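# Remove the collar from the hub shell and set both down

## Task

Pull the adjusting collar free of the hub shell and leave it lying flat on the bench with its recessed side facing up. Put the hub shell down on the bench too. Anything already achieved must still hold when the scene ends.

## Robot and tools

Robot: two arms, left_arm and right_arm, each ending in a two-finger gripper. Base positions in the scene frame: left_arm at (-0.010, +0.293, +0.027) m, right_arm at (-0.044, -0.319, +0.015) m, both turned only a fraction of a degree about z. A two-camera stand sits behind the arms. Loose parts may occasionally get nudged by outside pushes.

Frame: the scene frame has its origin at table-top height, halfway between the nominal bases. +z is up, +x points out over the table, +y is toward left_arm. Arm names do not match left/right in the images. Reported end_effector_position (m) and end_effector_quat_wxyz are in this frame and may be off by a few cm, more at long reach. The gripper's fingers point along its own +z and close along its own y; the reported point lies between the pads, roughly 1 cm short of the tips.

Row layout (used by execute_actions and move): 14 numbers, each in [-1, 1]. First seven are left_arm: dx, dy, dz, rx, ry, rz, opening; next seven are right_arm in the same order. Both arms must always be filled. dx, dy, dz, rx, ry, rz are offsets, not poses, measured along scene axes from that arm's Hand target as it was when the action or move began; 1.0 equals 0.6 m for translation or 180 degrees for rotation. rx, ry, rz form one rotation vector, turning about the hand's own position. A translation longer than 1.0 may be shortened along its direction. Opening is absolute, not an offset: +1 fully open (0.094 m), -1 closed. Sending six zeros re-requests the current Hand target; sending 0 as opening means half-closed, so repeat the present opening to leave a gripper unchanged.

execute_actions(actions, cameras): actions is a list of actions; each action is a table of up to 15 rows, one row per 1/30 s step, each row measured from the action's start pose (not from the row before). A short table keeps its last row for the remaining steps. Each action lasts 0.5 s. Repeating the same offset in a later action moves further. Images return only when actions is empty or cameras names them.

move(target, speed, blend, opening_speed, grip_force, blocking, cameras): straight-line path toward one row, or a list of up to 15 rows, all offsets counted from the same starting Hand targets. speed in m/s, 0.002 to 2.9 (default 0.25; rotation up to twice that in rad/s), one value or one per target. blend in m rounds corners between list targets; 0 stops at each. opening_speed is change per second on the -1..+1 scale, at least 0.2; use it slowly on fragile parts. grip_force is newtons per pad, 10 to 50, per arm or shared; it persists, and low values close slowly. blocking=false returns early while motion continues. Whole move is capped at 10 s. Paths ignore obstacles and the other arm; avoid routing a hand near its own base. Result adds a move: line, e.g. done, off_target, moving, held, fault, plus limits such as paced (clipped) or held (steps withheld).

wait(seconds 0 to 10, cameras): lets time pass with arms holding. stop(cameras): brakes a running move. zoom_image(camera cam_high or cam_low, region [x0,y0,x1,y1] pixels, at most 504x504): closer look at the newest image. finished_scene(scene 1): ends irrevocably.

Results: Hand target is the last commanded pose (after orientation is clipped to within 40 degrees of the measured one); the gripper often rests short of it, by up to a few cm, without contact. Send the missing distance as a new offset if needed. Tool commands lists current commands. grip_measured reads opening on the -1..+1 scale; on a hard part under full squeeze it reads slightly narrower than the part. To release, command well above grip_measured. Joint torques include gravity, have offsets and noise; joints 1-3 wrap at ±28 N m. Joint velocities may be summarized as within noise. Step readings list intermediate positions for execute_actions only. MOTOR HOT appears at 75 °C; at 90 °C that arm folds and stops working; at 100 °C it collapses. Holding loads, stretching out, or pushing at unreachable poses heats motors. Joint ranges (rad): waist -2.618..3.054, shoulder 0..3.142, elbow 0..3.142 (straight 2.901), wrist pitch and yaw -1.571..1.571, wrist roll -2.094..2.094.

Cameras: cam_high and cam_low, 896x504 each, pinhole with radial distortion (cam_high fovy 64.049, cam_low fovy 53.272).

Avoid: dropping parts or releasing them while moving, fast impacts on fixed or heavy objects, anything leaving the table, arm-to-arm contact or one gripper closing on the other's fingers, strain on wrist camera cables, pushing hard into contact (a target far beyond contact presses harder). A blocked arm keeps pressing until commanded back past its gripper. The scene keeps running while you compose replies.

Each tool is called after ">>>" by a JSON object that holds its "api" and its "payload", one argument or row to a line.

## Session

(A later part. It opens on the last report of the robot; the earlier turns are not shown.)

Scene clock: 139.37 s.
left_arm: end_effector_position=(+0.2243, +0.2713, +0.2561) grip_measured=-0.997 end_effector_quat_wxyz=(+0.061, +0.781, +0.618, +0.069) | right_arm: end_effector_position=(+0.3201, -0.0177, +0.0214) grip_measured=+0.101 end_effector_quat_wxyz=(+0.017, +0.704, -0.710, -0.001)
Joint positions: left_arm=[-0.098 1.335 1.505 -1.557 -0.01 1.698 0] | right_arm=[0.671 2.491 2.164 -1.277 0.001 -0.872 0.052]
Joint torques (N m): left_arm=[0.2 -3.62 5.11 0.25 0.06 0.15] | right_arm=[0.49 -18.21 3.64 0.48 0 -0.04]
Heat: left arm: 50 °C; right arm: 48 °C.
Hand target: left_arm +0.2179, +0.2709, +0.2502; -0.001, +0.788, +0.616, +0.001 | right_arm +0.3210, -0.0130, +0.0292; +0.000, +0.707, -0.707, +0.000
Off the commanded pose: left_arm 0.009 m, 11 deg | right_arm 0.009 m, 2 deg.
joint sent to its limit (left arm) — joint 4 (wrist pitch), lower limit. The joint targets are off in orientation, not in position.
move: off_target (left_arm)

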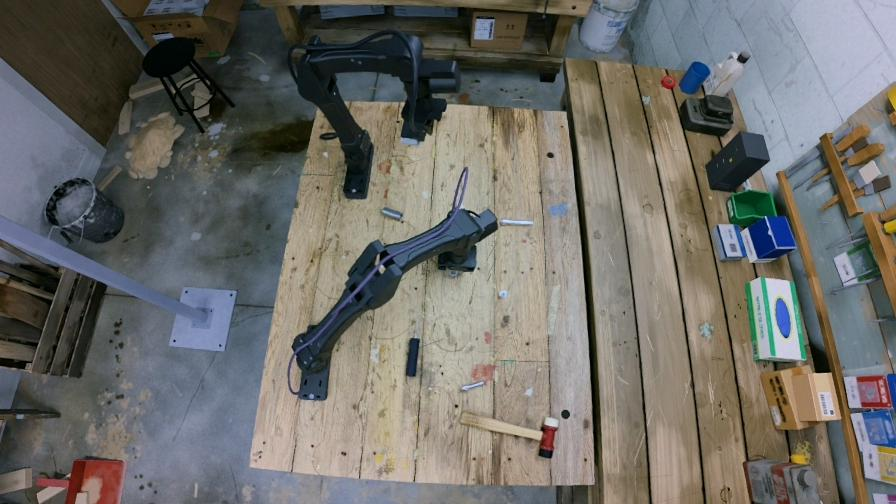

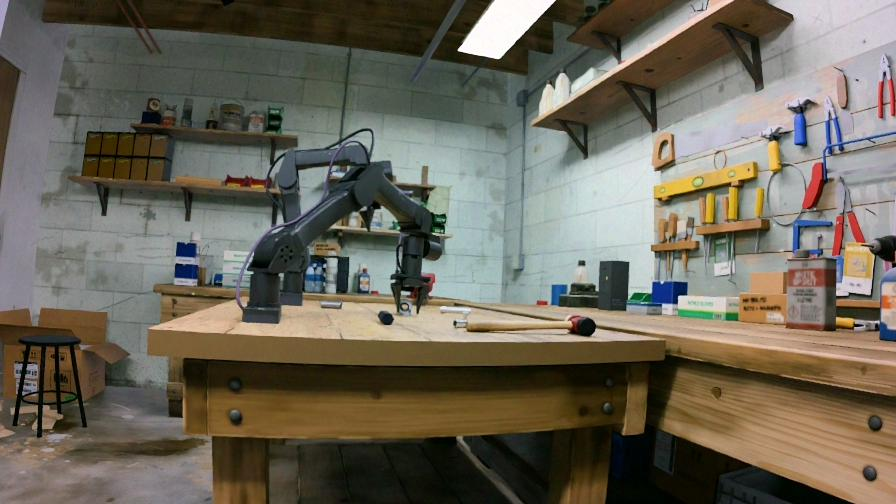

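>>> {"api": "move", "payload": {
  "target": [0,0,0,0,0,0,-1,-0.009,-0.011,-0.028,0,0,0,0.1],
  "speed": 0.05,
  "cameras": ["all"]
}}

>>> {"api": "zoom_image", "payload": {
  "camera": "cam_high",
  "region": [430, 235, 490, 285]
}}

>>> {"api": "zoom_image", "payload": {
  "camera": "cam_low",
  "region": [370, 270, 440, 320]
}}

Scene clock: 145.53 s.
left_arm: end_effector_position=(+0.2243, +0.2713, +0.2561) grip_measured=-0.997 end_effector_quat_wxyz=(+0.061, +0.781, +0.618, +0.069) | right_arm: end_effector_position=(+0.3176, -0.0198, +0.0152) grip_measured=+0.101 end_effector_quat_wxyz=(+0.003, +0.704, -0.710, +0.002)
Joint positions: left_arm=[-0.098 1.335 1.505 -1.557 -0.01 1.698 0] | right_arm=[0.671 2.441 2.048 -1.183 0.004 -0.872 0.052]
Joint torques (N m): left_arm=[0.29 -3.44 5.11 0.27 0.06 0.15] | right_arm=[0.09 -16.06 2.96 0.57 -0.02 -0.07]
Heat: left arm: 50 °C; right arm: 50 °C.
Hand target: left_arm +0.2179, +0.2709, +0.2502; -0.001, +0.788, +0.616, +0.001 | right_arm +0.3156, -0.0196, +0.0123; +0.000, +0.707, -0.707, +0.000
Off the commanded pose: left_arm 0.009 m, 11 deg | right_arm 0.003 m, 1 deg.
joint sent to its limit (left arm) — joint 4 (wrist pitch), lower limit. The joint targets are off in orientation, not in position.
move: off_target (left_arm)

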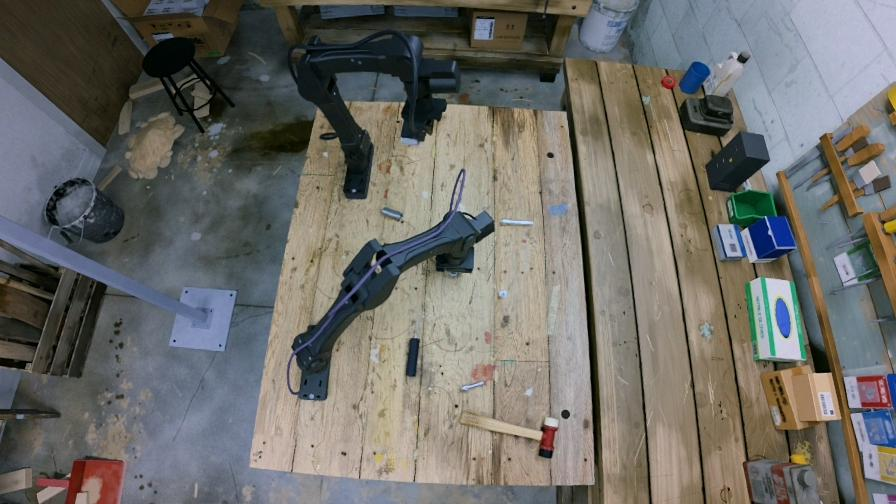

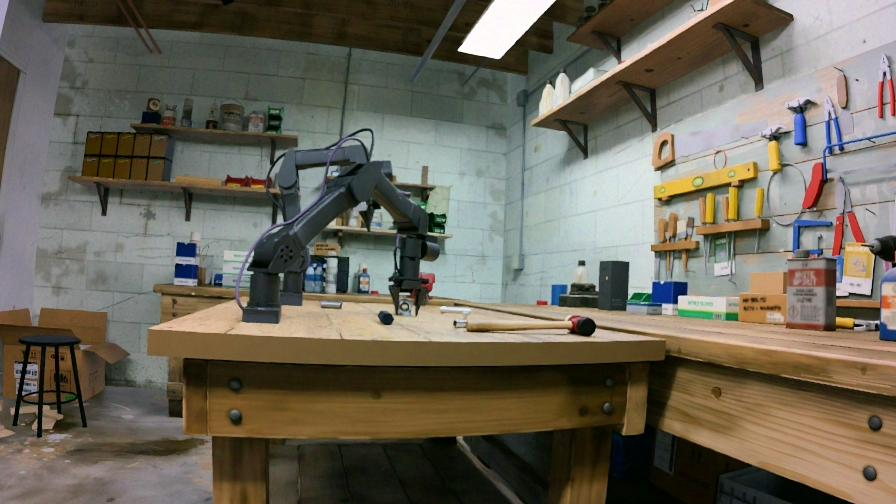

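Scaled by 8.400 from the camera's 896x504 image, which has a finer 1280x720 frame.

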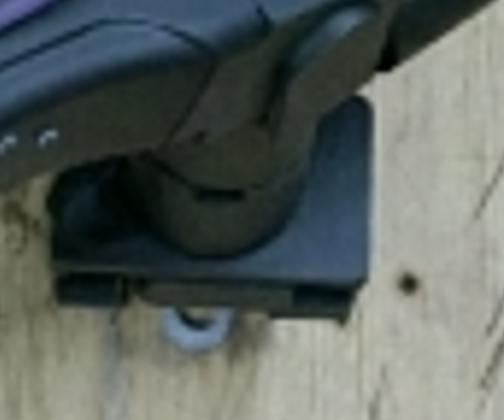

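Scaled by 7.200 from the camera's 896x504 image, which has a finer 1280x720 frame.

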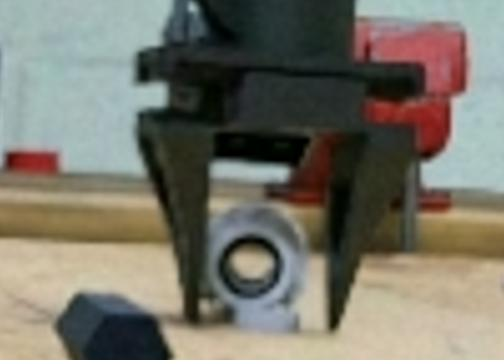

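>>> {"api": "move", "payload": {
  "target": [
    [0,0,0,0,0,0,-1,0,0,0,0,0,0,-1],
    [0,0,0,0,0,0,-1,-0.02,-0.06,0.2,0,0,0,-1]
  ],
  "grip_force": 30,
  "opening_speed": 0.6,
  "speed": 0.2,
  "cameras": ["all"]
}}

>>> {"api": "zoom_image", "payload": {
  "camera": "cam_high",
  "region": [430, 235, 490, 285]
}}

>>> {"api": "zoom_image", "payload": {
  "camera": "cam_low",
  "region": [370, 230, 440, 320]
}}

Scene clock: 152.63 s.
left_arm: end_effector_position=(+0.2243, +0.2713, +0.2561) grip_measured=-0.997 end_effector_quat_wxyz=(+0.061, +0.781, +0.618, +0.069) | right_arm: end_effector_position=(+0.3034, -0.0567, +0.1145) grip_measured=-0.195 end_effector_quat_wxyz=(+0.016, +0.704, -0.710, +0.002)
Joint positions: left_arm=[-0.098 1.335 1.505 -1.557 -0.01 1.698 0] | right_arm=[0.629 2.288 2.176 -1.49 0.009 -0.914 0.038]
Joint torques (N m): left_arm=[0.17 -3.47 4.93 0.27 0.1 0.16] | right_arm=[-0.21 -16.57 7.01 0.08 -0.07 -0.11]
Heat: left arm: 50 °C; right arm: 51 °C.
Hand target: left_arm +0.2179, +0.2709, +0.2502; -0.001, +0.788, +0.616, +0.001 | right_arm +0.3035, -0.0556, +0.1323; +0.000, +0.707, -0.707, +0.000
Off the commanded pose: left_arm 0.009 m, 11 deg | right_arm 0.018 m, 2 deg.
joint sent to its limit (left arm) — joint 4 (wrist pitch), lower limit. The joint targets are off in orientation, not in position.
grip_force (N): 30, 30
move: off_target (left_arm, right_arm)

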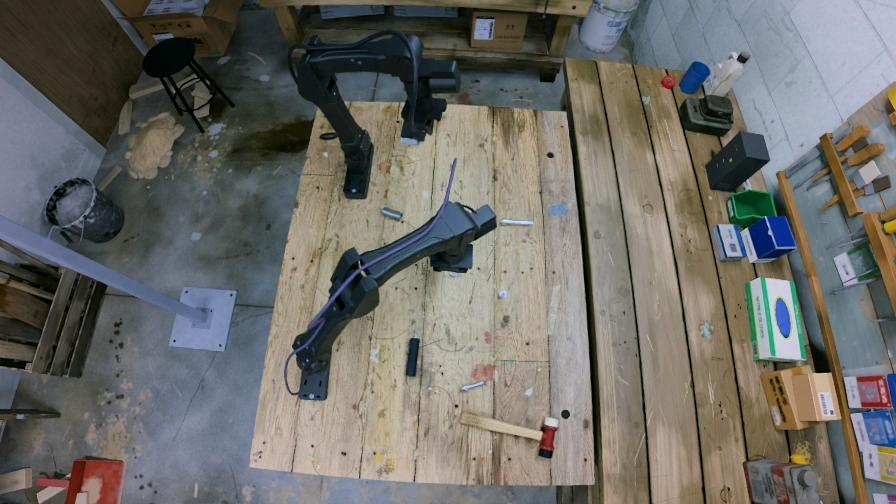

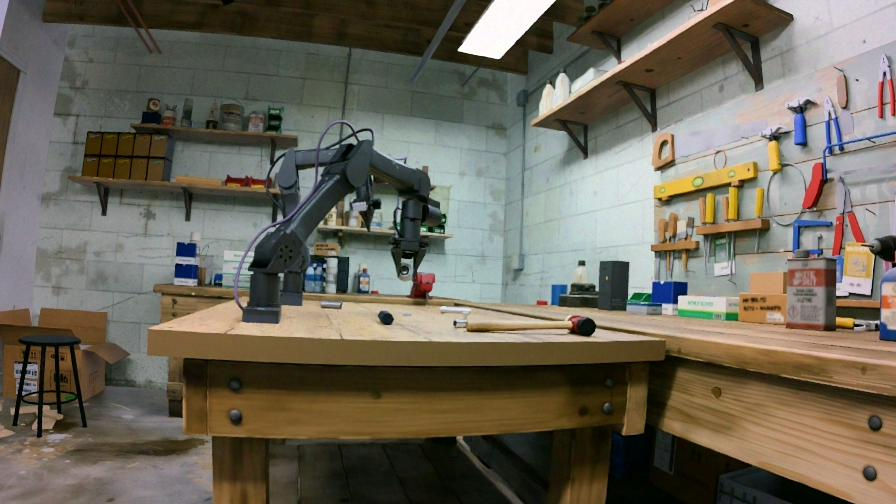

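Scaled by 8.400 from the camera's 896x504 image, which has a finer 1280x720 frame.

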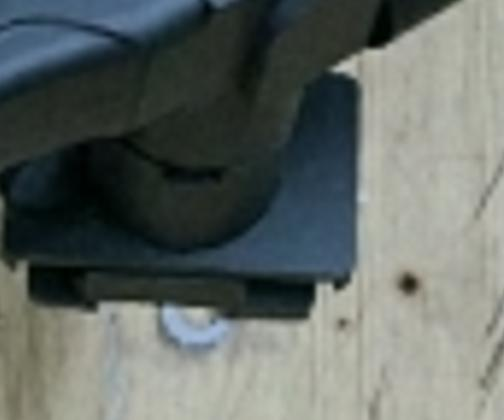

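Scaled by 5.600 from the camera's 896x504 image, which has a finer 1280x720 frame.

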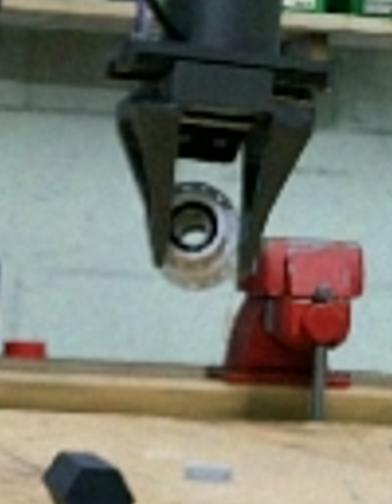

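>>> {"api": "move", "payload": {
  "target": [
    [0,0,0,0,0,0,-1,0.015,0.15,0,0,0,0,-1],
    [0,0,0,0,0,0,-1,0.015,0.15,-0.13,0,0,0,-1],
    [0,0,0,0,0,0,-1,0.015,0.15,-0.193,0,0,0,-1],
    [0,0,0,0,0,0,-1,0.015,0.15,-0.193,0,0,0,0.2]
  ],
  "speed": [0.15,0.1,0.03,0.03],
  "opening_speed": 0.6,
  "cameras": ["all"]
}}

>>> {"api": "zoom_image", "payload": {
  "camera": "cam_high",
  "region": [430, 235, 490, 285]
}}

>>> {"api": "zoom_image", "payload": {
  "camera": "cam_low",
  "region": [370, 260, 440, 320]
}}

Scene clock: 165.13 s.
left_arm: end_effector_position=(+0.2243, +0.2713, +0.2561) grip_measured=-0.997 end_effector_quat_wxyz=(+0.061, +0.781, +0.618, +0.069) | right_arm: end_effector_position=(+0.3127, +0.0341, +0.0244) grip_measured=+0.198 end_effector_quat_wxyz=(-0.002, +0.711, -0.703, +0.005)
Joint positions: left_arm=[-0.098 1.335 1.505 -1.557 -0.01 1.698 0] | right_arm=[0.763 2.622 2.421 -1.365 0.009 -0.8 0.056]
Joint torques (N m): left_arm=[0.14 -3.51 5.05 0.26 0.09 0.16] | right_arm=[-0.31 -15.39 4.25 0.48 -0.08 0.08]
Heat: left arm: 50 °C; right arm: 49 °C.
Hand target: left_arm +0.2179, +0.2709, +0.2502; -0.001, +0.788, +0.616, +0.001 | right_arm +0.3126, +0.0344, +0.0165; +0.000, +0.707, -0.707, +0.000
Off the commanded pose: left_arm 0.009 m, 11 deg | right_arm 0.008 m, 1 deg.
joint sent to its limit (left arm) — joint 4 (wrist pitch), lower limit. The joint targets are off in orientation, not in position.
grip_force (N): 30, 30
move: off_target (left_arm)

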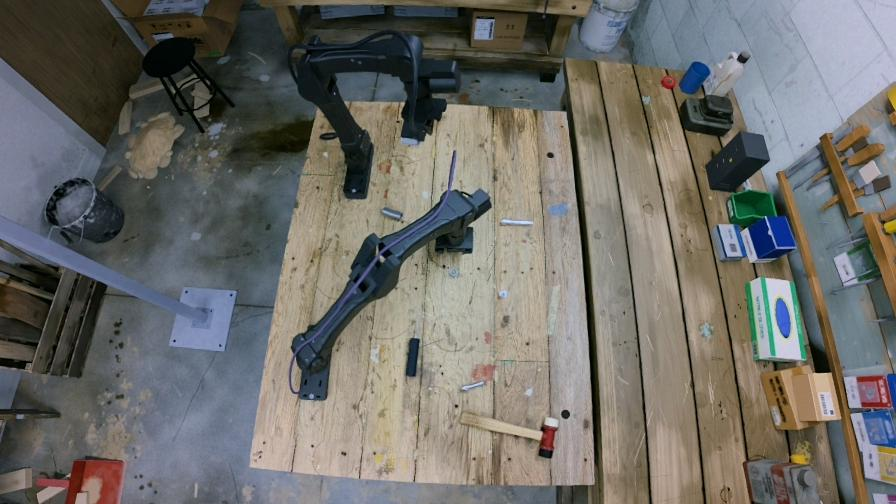

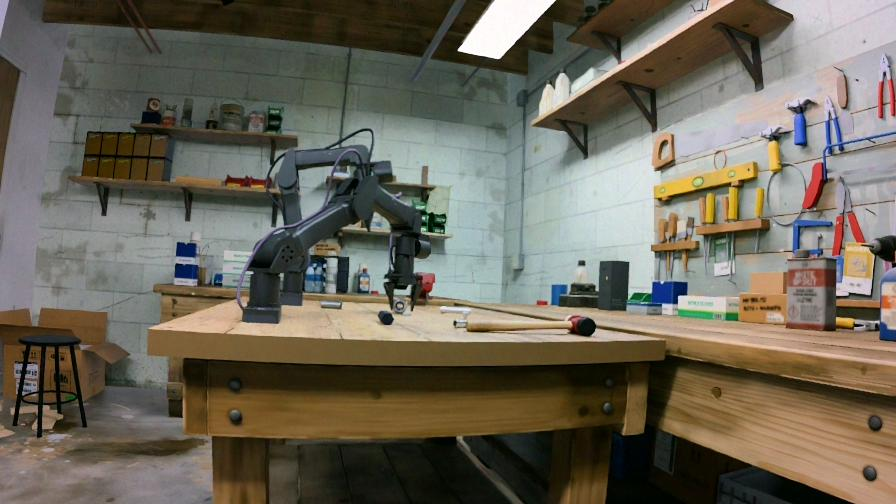

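Scaled by 8.400 from the camera's 896x504 image, which has a finer 1280x720 frame.

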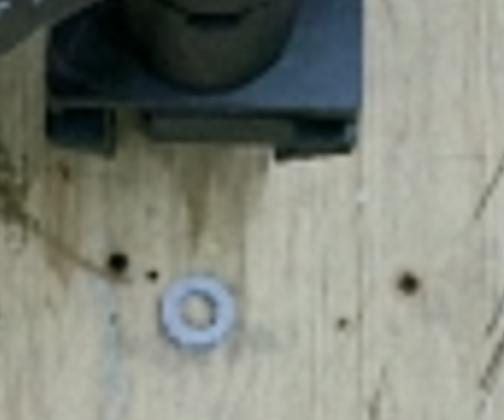

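Scaled by 7.200 from the camera's 896x504 image, which has a finer 1280x720 frame.

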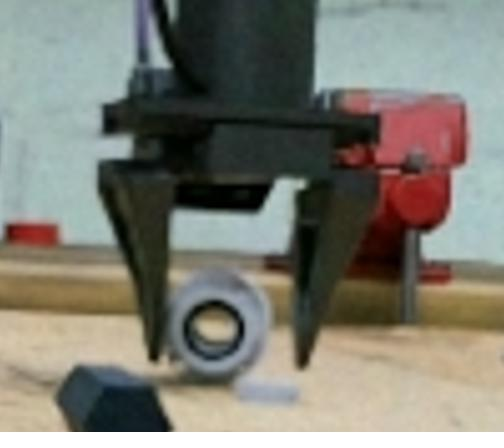

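>>> {"api": "zoom_image", "payload": {
  "camera": "cam_high",
  "region": [447, 264, 461, 280]
}}

>>> {"api": "zoom_image", "payload": {
  "camera": "cam_low",
  "region": [390, 296, 420, 320]
}}

Scaled by 31.500 from the camera's 896x504 image, which has a finer 1280x720 frame.

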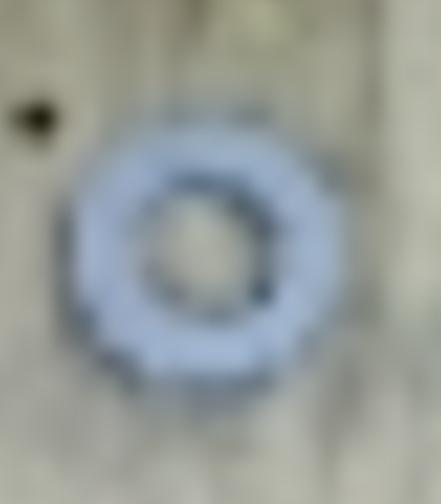

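Scaled by 16.800 from the camera's 896x504 image, which has a finer 1280x720 frame.

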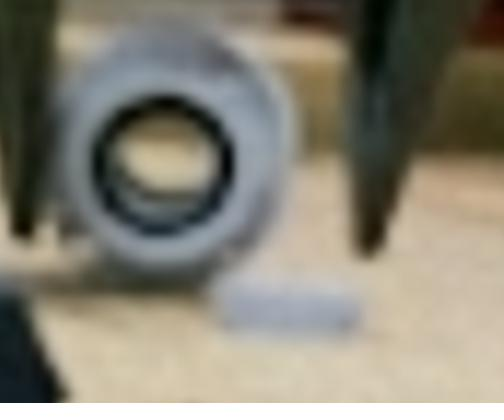

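>>> {"api": "move", "payload": {
  "target": [
    [0,0,0,0,0,0,0.1,0,0,0.2,0,0,0,0.2],
    [0,0,0,0,0,0.0,0.1,-0.1,-0.47,0.38,0,0,0,0.2],
    [0.168,-0.527,-0.283,0,0,0.078,0.1,-0.15,-0.55,0.38,0,0,0,0.2]
  ],
  "speed": [0.2,0.4,0.35],
  "blend": [0,0.05,0],
  "cameras": ["all"]
}}

>>> {"api": "zoom_image", "payload": {
  "camera": "cam_high",
  "region": [430, 225, 490, 285]
}}

>>> {"api": "zoom_image", "payload": {
  "camera": "cam_low",
  "region": [370, 250, 440, 320]
}}

Scene clock: 187.47 s.
left_arm: end_effector_position=(+0.3171, -0.0461, +0.0863) grip_measured=+0.097 end_effector_quat_wxyz=(+0.008, +0.711, +0.703, +0.003) | right_arm: end_effector_position=(+0.2328, -0.2947, +0.2435) grip_measured=+0.198 end_effector_quat_wxyz=(-0.065, +0.702, -0.707, +0.057)
Joint positions: left_arm=[-0.801 2.406 2.223 -1.372 -0.006 0.773 0.052] | right_arm=[0.069 1.498 1.636 -1.536 0.005 -1.477 0.056]
Joint torques (N m): left_arm=[0.4 -12.08 8.5 -0.01 0.09 -0.06] | right_arm=[-0.4 -7.98 3.86 0.49 -0.04 -0.11]
Heat: left arm: 50 °C; right arm: 47 °C.
Hand target: left_arm +0.3187, -0.0454, +0.0805; -0.001, +0.707, +0.708, +0.001 | right_arm +0.2227, -0.2957, +0.2446; +0.000, +0.707, -0.707, +0.000
Off the commanded pose: left_arm 0.006 m, 1 deg | right_arm 0.010 m, 10 deg.
joint sent to its limit (right arm) — joint 4 (wrist pitch), lower limit. The joint targets are off in orientation, not in position.
grip_force (N): 30, 30
move: off_target (right_arm)

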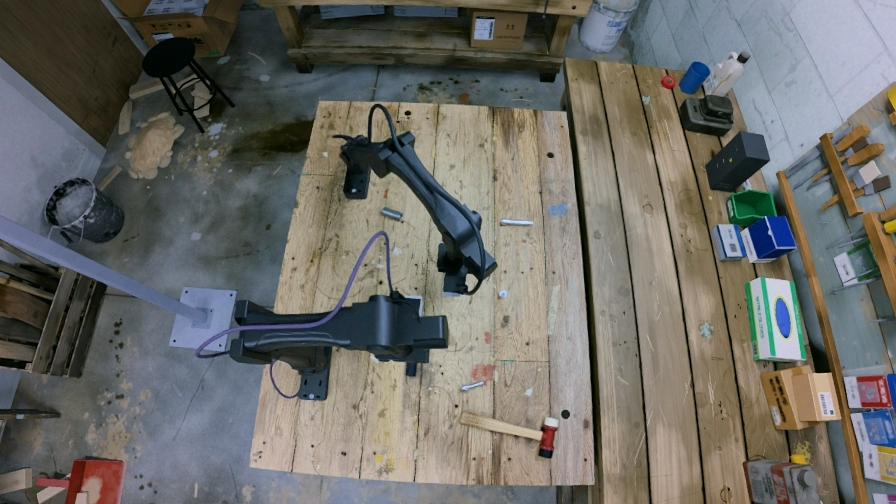

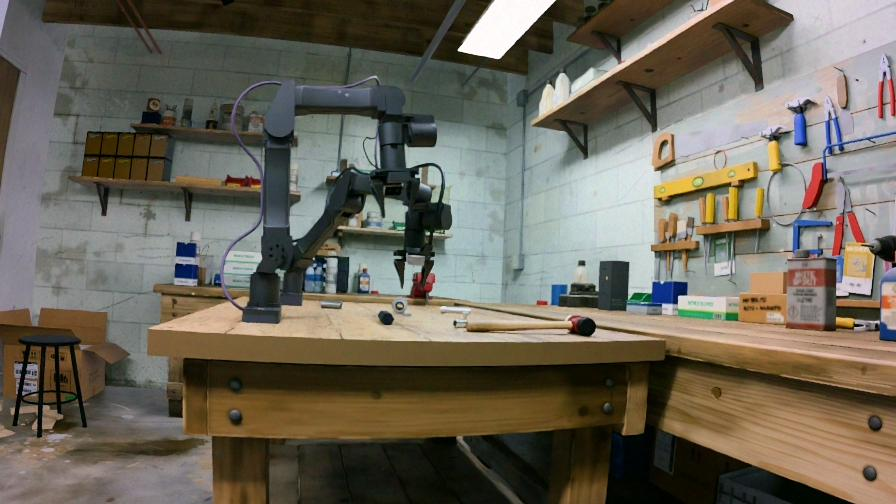

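Scaled by 8.400 from the camera's 896x504 image, which has a finer 1280x720 frame.

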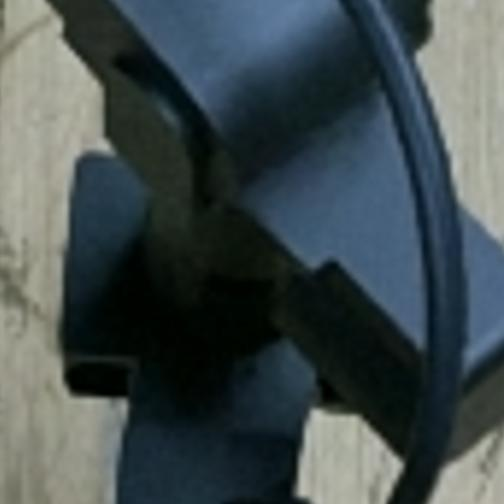

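Scaled by 7.200 from the camera's 896x504 image, which has a finer 1280x720 frame.

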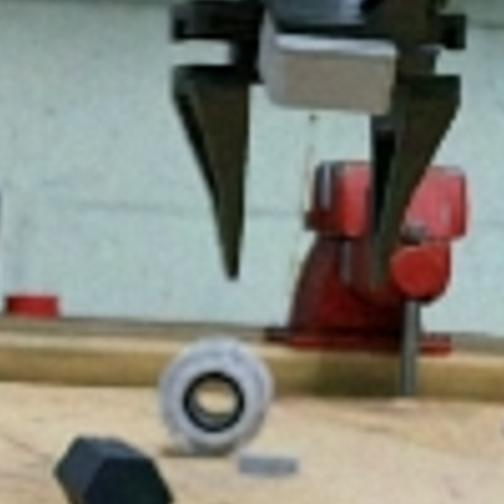

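>>> {"api": "move", "payload": {
  "target": [-0.024,0,-0.09,0,0,0,0.1,0,0,0,0,0,0,0.2],
  "speed": 0.1,
  "cameras": ["all"]
}}

>>> {"api": "zoom_image", "payload": {
  "camera": "cam_high",
  "region": [430, 235, 490, 295]
}}

>>> {"api": "zoom_image", "payload": {
  "camera": "cam_low",
  "region": [370, 270, 440, 320]
}}

Scene clock: 193.77 s.
left_arm: end_effector_position=(+0.3062, -0.0436, +0.0276) grip_measured=+0.097 end_effector_quat_wxyz=(-0.003, +0.708, +0.706, +0.003) | right_arm: end_effector_position=(+0.2328, -0.2947, +0.2435) grip_measured=+0.198 end_effector_quat_wxyz=(-0.065, +0.702, -0.707, +0.057)
Joint positions: left_arm=[-0.815 2.406 1.99 -1.161 -0.006 0.751 0.052] | right_arm=[0.069 1.498 1.636 -1.536 0.005 -1.477 0.056]
Joint torques (N m): left_arm=[-0.4 -14.65 5.33 0.14 0.02 -0.06] | right_arm=[-0.4 -7.99 3.86 0.49 -0.04 -0.11]
Heat: left arm: 50 °C; right arm: 46 °C.
Hand target: left_arm +0.3043, -0.0453, +0.0265; -0.001, +0.706, +0.708, +0.001 | right_arm +0.2227, -0.2957, +0.2446; +0.000, +0.707, -0.707, +0.000
Off the commanded pose: left_arm 0.003 m, 0 deg | right_arm 0.010 m, 10 deg.
joint sent to its limit (right arm) — joint 4 (wrist pitch), lower limit. The joint targets are off in orientation, not in position.
grip_force (N): 30, 30
move: off_target (right_arm)

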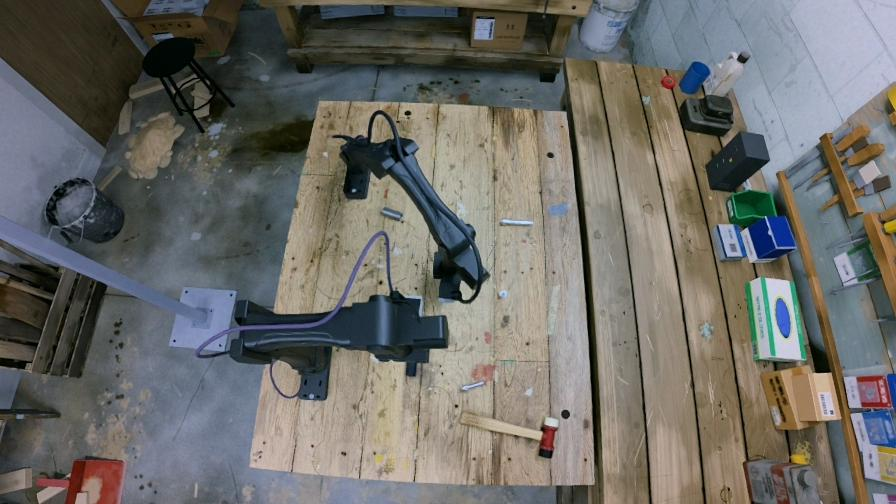

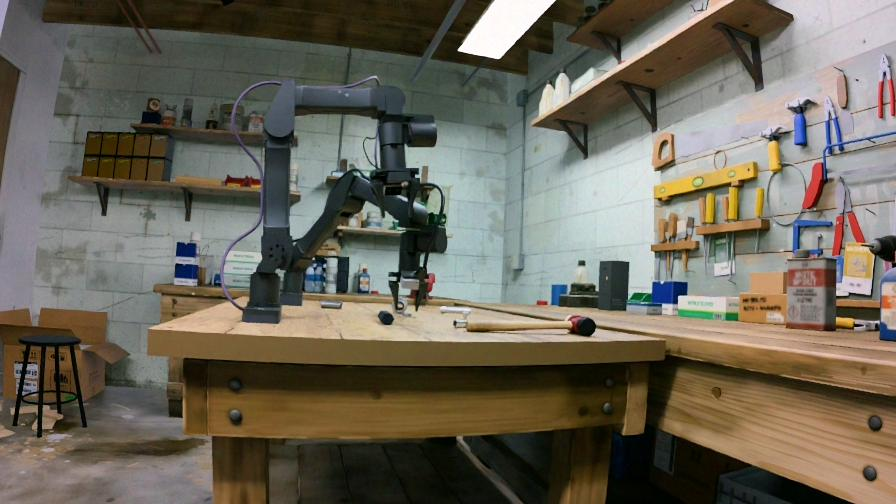

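Scaled by 8.400 from the camera's 896x504 image, which has a finer 1280x720 frame.

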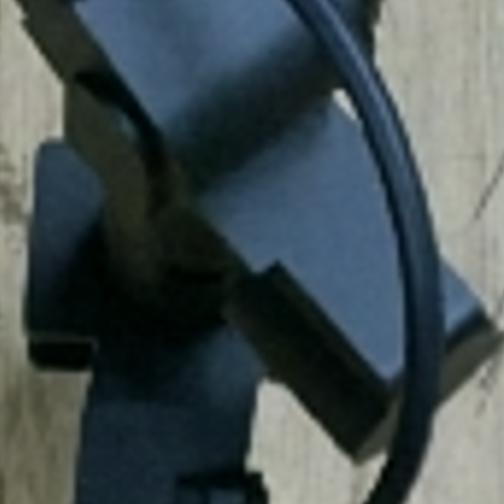

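Scaled by 7.200 from the camera's 896x504 image, which has a finer 1280x720 frame.

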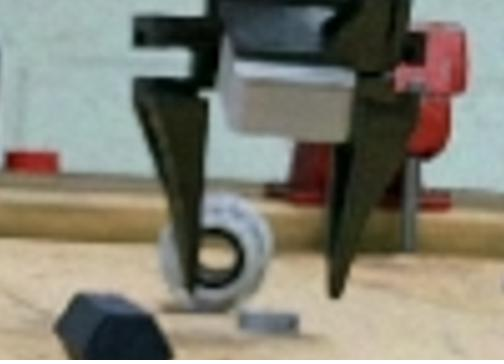

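>>> {"api": "move", "payload": {
  "target": [0.003,0,-0.026,0,0,0,0.1,0,0,0,0,0,0,0.2],
  "speed": 0.05,
  "cameras": ["cam_low"]
}}

>>> {"api": "zoom_image", "payload": {
  "camera": "cam_low",
  "region": [380, 280, 430, 320]
}}

Scene clock: 197.87 s.
left_arm: end_effector_position=(+0.3090, -0.0466, +0.0213) grip_measured=+0.097 end_effector_quat_wxyz=(+0.007, +0.708, +0.706, +0.003) | right_arm: end_effector_position=(+0.2328, -0.2947, +0.2435) grip_measured=+0.198 end_effector_quat_wxyz=(-0.065, +0.702, -0.707, +0.057)
Joint positions: left_arm=[-0.815 2.406 1.964 -1.114 -0.006 0.751 0.052] | right_arm=[0.069 1.498 1.636 -1.536 0.005 -1.477 0.056]
Joint torques (N m): left_arm=[-0.17 -12.85 5.39 0.33 0.02 -0.01] | right_arm=[-0.42 -7.97 3.86 0.48 -0.04 -0.11]
Heat: left arm: 50 °C; right arm: 46 °C.
Hand target: left_arm +0.3061, -0.0453, +0.0109; -0.001, +0.706, +0.708, +0.001 | right_arm +0.2227, -0.2957, +0.2446; +0.000, +0.707, -0.707, +0.000
Off the commanded pose: left_arm 0.011 m, 1 deg | right_arm 0.010 m, 10 deg.
joint sent to its limit (right arm) — joint 4 (wrist pitch), lower limit. The joint targets are off in orientation, not in position.
grip_force (N): 30, 30
move: off_target (left_arm, right_arm)
Images, in order (width x height): cam_low 896x504.

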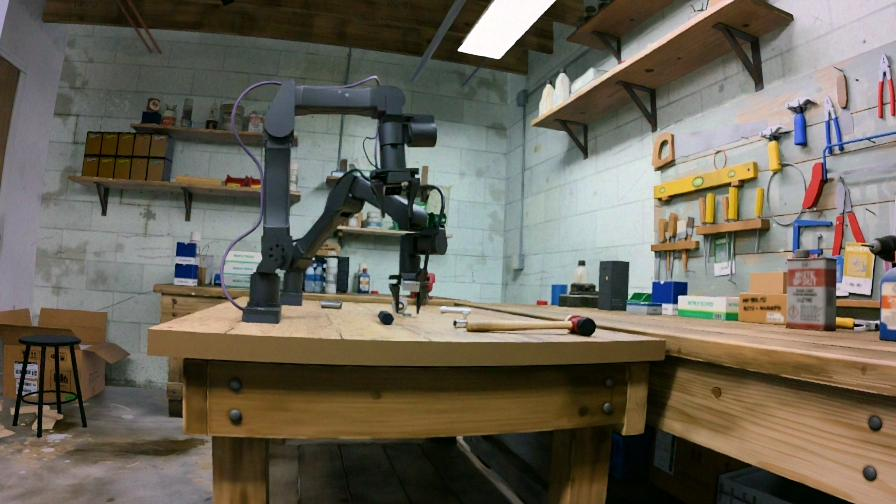

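Scaled by 10.080 from the camera's 896x504 image, which has a finer 1280x720 frame.

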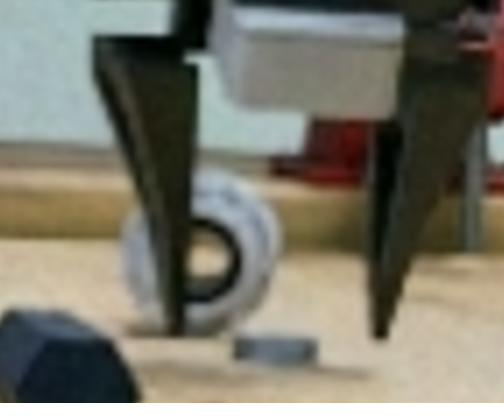

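>>> {"api": "move", "payload": {
  "target": [
    [0,0,-0.014,0,0,0,0.1,0,0,0,0,0,0,0.2],
    [0,0,-0.014,0,0,0,-1,0,0,0,0,0,0,0.2]
  ],
  "speed": 0.05,
  "opening_speed": 0.5,
  "cameras": ["cam_low"]
}}

>>> {"api": "zoom_image", "payload": {
  "camera": "cam_low",
  "region": [380, 280, 430, 320]
}}

Scene clock: 205.53 s.
left_arm: end_effector_position=(+0.3099, -0.0476, +0.0168) grip_measured=-0.997 end_effector_quat_wxyz=(+0.012, +0.708, +0.706, +0.003) | right_arm: end_effector_position=(+0.2328, -0.2947, +0.2435) grip_measured=+0.198 end_effector_quat_wxyz=(-0.065, +0.702, -0.707, +0.057)
Joint positions: left_arm=[-0.815 2.406 1.946 -1.087 -0.006 0.751 0] | right_arm=[0.069 1.498 1.636 -1.536 0.005 -1.477 0.056]
Joint torques (N m): left_arm=[-0.09 -12.23 5.26 0.26 0.06 -0.02] | right_arm=[-0.4 -7.99 3.84 0.49 -0.04 -0.11]
Heat: left arm: 49 °C; right arm: 45 °C.
Hand target: left_arm +0.3061, -0.0453, +0.0025; -0.001, +0.706, +0.708, +0.001 | right_arm +0.2227, -0.2957, +0.2446; +0.000, +0.707, -0.707, +0.000
Off the commanded pose: left_arm 0.015 m, 1 deg | right_arm 0.010 m, 10 deg.
joint sent to its limit (right arm) — joint 4 (wrist pitch), lower limit. The joint targets are off in orientation, not in position.
grip_force (N): 30, 30
move: off_target (left_arm, right_arm); target 2's new opening was sent with left_arm's hand 0.015 m and 1 deg from that target
Images, in order (width x height): cam_low 896x504.

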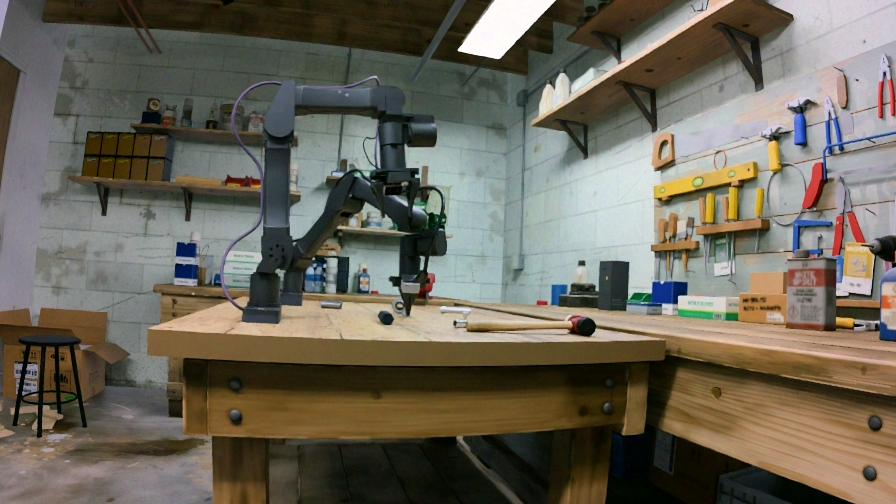

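Scaled by 10.080 from the camera's 896x504 image, which has a finer 1280x720 frame.

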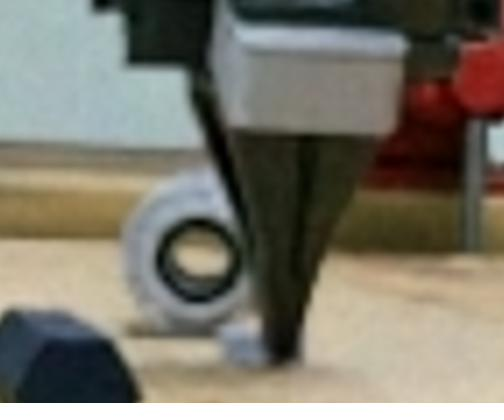

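>>> {"api": "move", "payload": {
  "target": [
    [0,0,0,0,0,0,0.1,0,0,0,0,0,0,0.2],
    [0,0.1,0.2,0,0,0,0.1,0,0,0,0,0,0,0.2]
  ],
  "speed": 0.15,
  "opening_speed": 1.5,
  "cameras": ["all"]
}}

>>> {"api": "zoom_image", "payload": {
  "camera": "cam_low",
  "region": [370, 260, 440, 320]
}}

>>> {"api": "zoom_image", "payload": {
  "camera": "cam_high",
  "region": [430, 235, 490, 295]
}}

Scene clock: 212.43 s.
left_arm: end_effector_position=(+0.3042, +0.0160, +0.1092) grip_measured=+0.097 end_effector_quat_wxyz=(-0.014, +0.703, +0.711, +0.002) | right_arm: end_effector_position=(+0.2328, -0.2947, +0.2435) grip_measured=+0.198 end_effector_quat_wxyz=(-0.065, +0.702, -0.707, +0.057)
Joint positions: left_arm=[-0.721 2.193 1.953 -1.358 -0.006 0.831 0.052] | right_arm=[0.069 1.498 1.636 -1.536 0.005 -1.477 0.056]
Joint torques (N m): left_arm=[0.2 -14.32 8.17 -0.18 0.04 0.14] | right_arm=[-0.39 -7.98 3.86 0.49 -0.04 -0.11]
Heat: left arm: 49 °C; right arm: 44 °C.
Hand target: left_arm +0.3060, +0.0146, +0.1224; -0.001, +0.707, +0.708, +0.001 | right_arm +0.2227, -0.2957, +0.2446; +0.000, +0.707, -0.707, +0.000
Off the commanded pose: left_arm 0.014 m, 2 deg | right_arm 0.010 m, 10 deg.
joint sent to its limit (right arm) — joint 4 (wrist pitch), lower limit. The joint targets are off in orientation, not in position.
grip_force (N): 30, 30
move: off_target (left_arm, right_arm)

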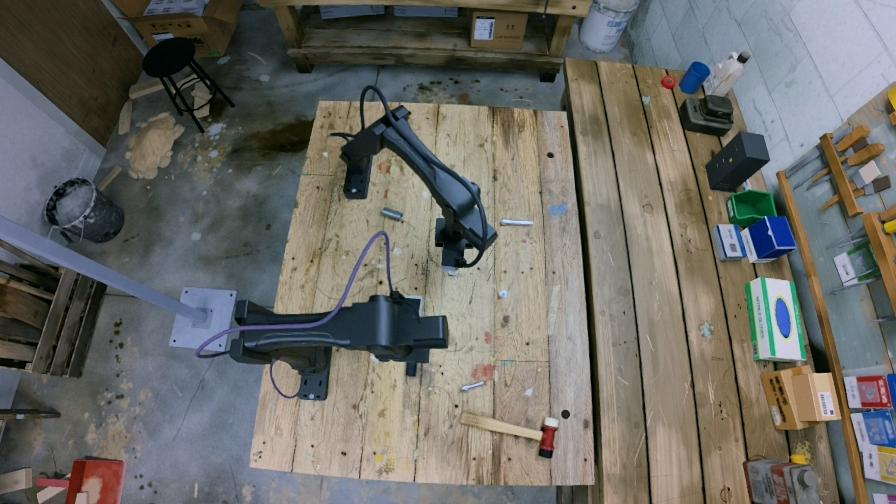

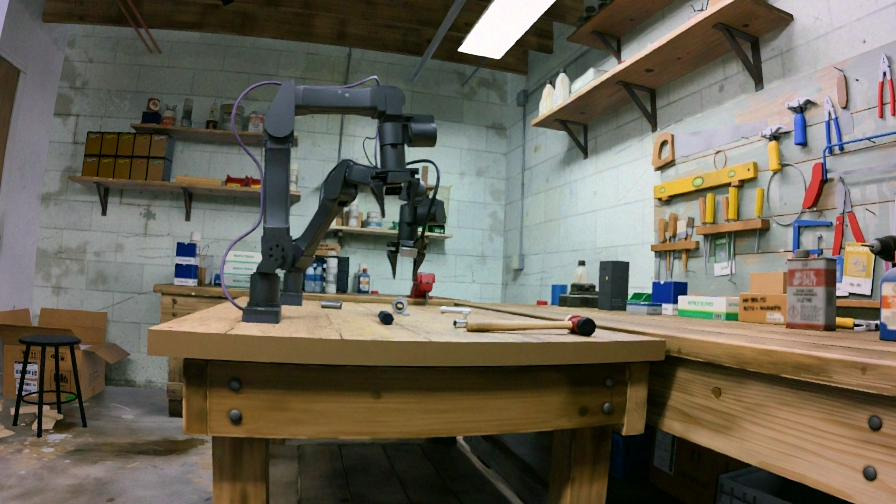

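Scaled by 7.200 from the camera's 896x504 image, which has a finer 1280x720 frame.

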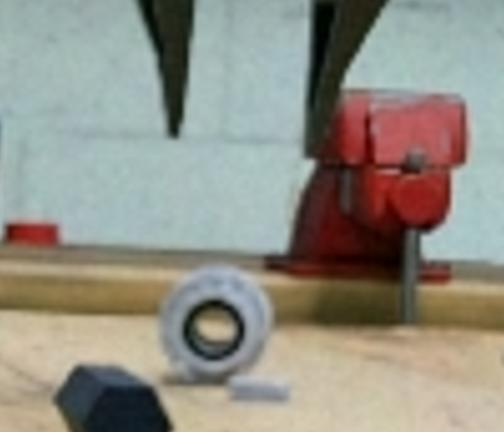

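Scaled by 8.400 from the camera's 896x504 image, which has a finer 1280x720 frame.

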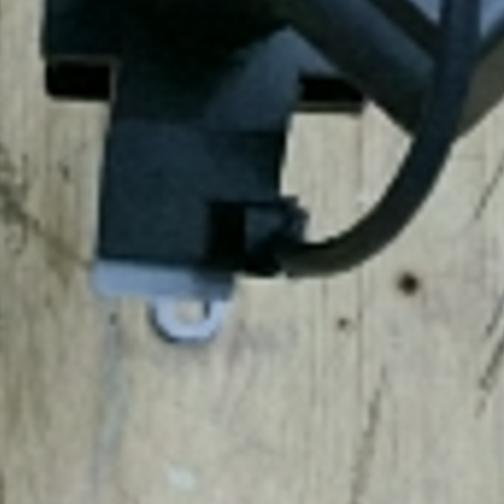

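>>> {"api": "move", "payload": {
  "target": [
    [-0.003,-0.076,-0.1,0,0,0,0.1,0,0,0,0,0,0,0.2],
    [-0.005,-0.076,-0.199,0,0,0,0.1,0,0,0,0,0,0,0.2],
    [-0.005,-0.076,-0.199,0,0,0,-1,0,0,0,0,0,0,0.2]
  ],
  "speed": [0.15,0.08,0.05],
  "opening_speed": 0.6,
  "cameras": ["cam_low"]
}}

>>> {"api": "zoom_image", "payload": {
  "camera": "cam_low",
  "region": [380, 280, 430, 320]
}}

Scene clock: 222.63 s.
left_arm: end_effector_position=(+0.3060, -0.0324, +0.0157) grip_measured=-0.514 end_effector_quat_wxyz=(+0.009, +0.709, +0.705, +0.003) | right_arm: end_effector_position=(+0.2328, -0.2947, +0.2435) grip_measured=+0.198 end_effector_quat_wxyz=(-0.065, +0.702, -0.707, +0.057)
Joint positions: left_arm=[-0.798 2.353 1.847 -1.046 -0.006 0.771 0.023] | right_arm=[0.069 1.498 1.636 -1.536 0.005 -1.477 0.056]
Joint torques (N m): left_arm=[0.02 -11.92 5.31 0.28 0.06 -0.03] | right_arm=[-0.4 -8.01 3.86 0.48 -0.04 -0.11]
Heat: left arm: 50 °C; right arm: 43 °C.
Hand target: left_arm +0.3032, -0.0309, +0.0031; -0.001, +0.707, +0.708, +0.001 | right_arm +0.2227, -0.2957, +0.2446; +0.000, +0.707, -0.707, +0.000
Off the commanded pose: left_arm 0.013 m, 1 deg | right_arm 0.010 m, 10 deg.
joint sent to its limit (right arm) — joint 4 (wrist pitch), lower limit. The joint targets are off in orientation, not in position.
grip_force (N): 30, 30
move: off_target (left_arm, right_arm); target 3's new opening was sent with left_arm's hand 0.013 m and 1 deg from that target
Images, in order (width x height): cam_low 896x504.

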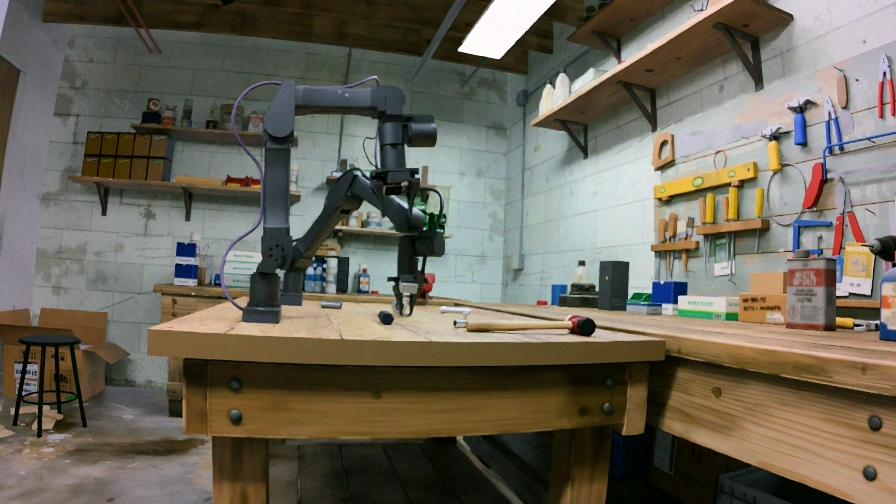

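Scaled by 10.080 from the camera's 896x504 image, which has a finer 1280x720 frame.

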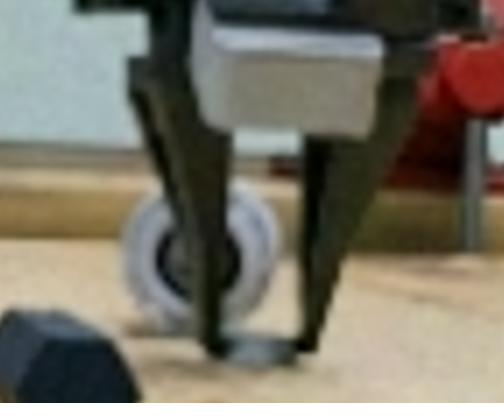

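>>> {"api": "move", "payload": {
  "target": [
    [0,0.02,0.13,0,0,0,-1,0,0,0,0,0,0,0.2],
    [0,0.06,0.34,-0.5,0,0,-1,0,0,0,0,0,0,0.2]
  ],
  "speed": [0.15,0.4],
  "cameras": ["all"]
}}

>>> {"api": "zoom_image", "payload": {
  "camera": "cam_low",
  "region": [370, 220, 440, 280]
}}

>>> {"api": "zoom_image", "payload": {
  "camera": "cam_high",
  "region": [420, 205, 500, 285]
}}

Scene clock: 232.13 s.
left_arm: end_effector_position=(+0.3040, +0.0065, +0.2173) grip_measured=-0.514 end_effector_quat_wxyz=(+0.505, +0.506, +0.492, -0.497) | right_arm: end_effector_position=(+0.2328, -0.2947, +0.2435) grip_measured=+0.198 end_effector_quat_wxyz=(-0.065, +0.702, -0.707, +0.057)
Joint positions: left_arm=[-0.322 1.839 0.781 1.072 1.249 0.009 0.023] | right_arm=[0.069 1.498 1.636 -1.536 0.005 -1.477 0.056]
Joint torques (N m): left_arm=[-0.55 -7.17 4.45 1.36 -0.09 -0.03] | right_arm=[-0.4 -7.99 3.85 0.49 -0.04 -0.11]
Heat: left arm: 49 °C; right arm: 43 °C.
Hand target: left_arm +0.3031, +0.0050, +0.2072; +0.499, +0.500, +0.501, -0.500 | right_arm +0.2227, -0.2957, +0.2446; +0.000, +0.707, -0.707, +0.000
Off the commanded pose: left_arm 0.010 m, 1 deg | right_arm 0.010 m, 10 deg.
joint sent to its limit (right arm) — joint 4 (wrist pitch), lower limit. The joint targets are off in orientation, not in position.
grip_force (N): 30, 30
move: off_target (right_arm)

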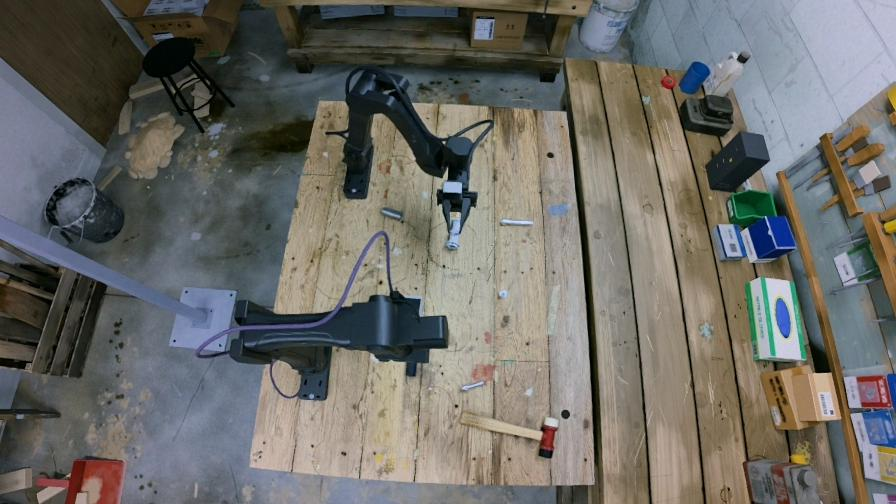

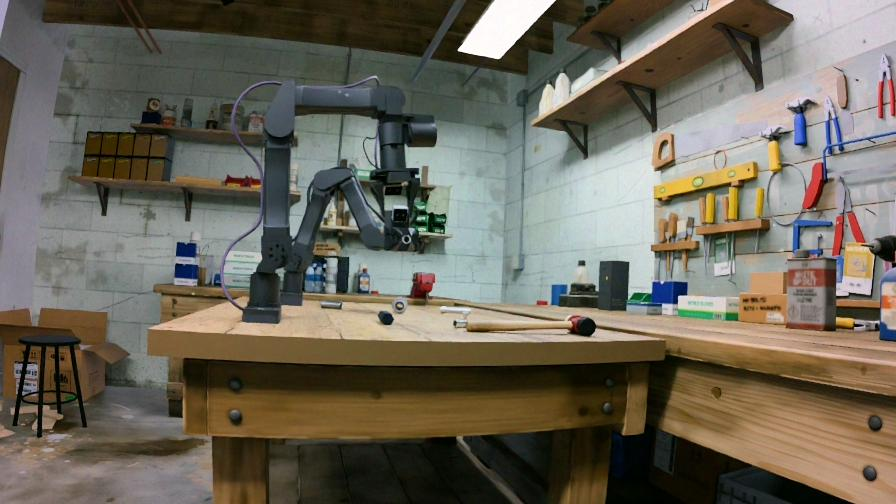

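Scaled by 7.200 from the camera's 896x504 image, which has a finer 1280x720 frame.

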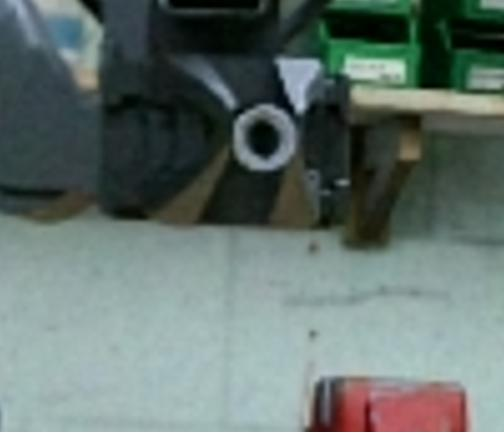

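Scaled by 6.300 from the camera's 896x504 image, which has a finer 1280x720 frame.

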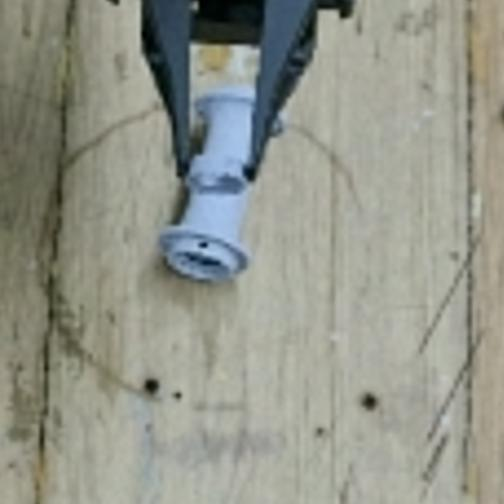

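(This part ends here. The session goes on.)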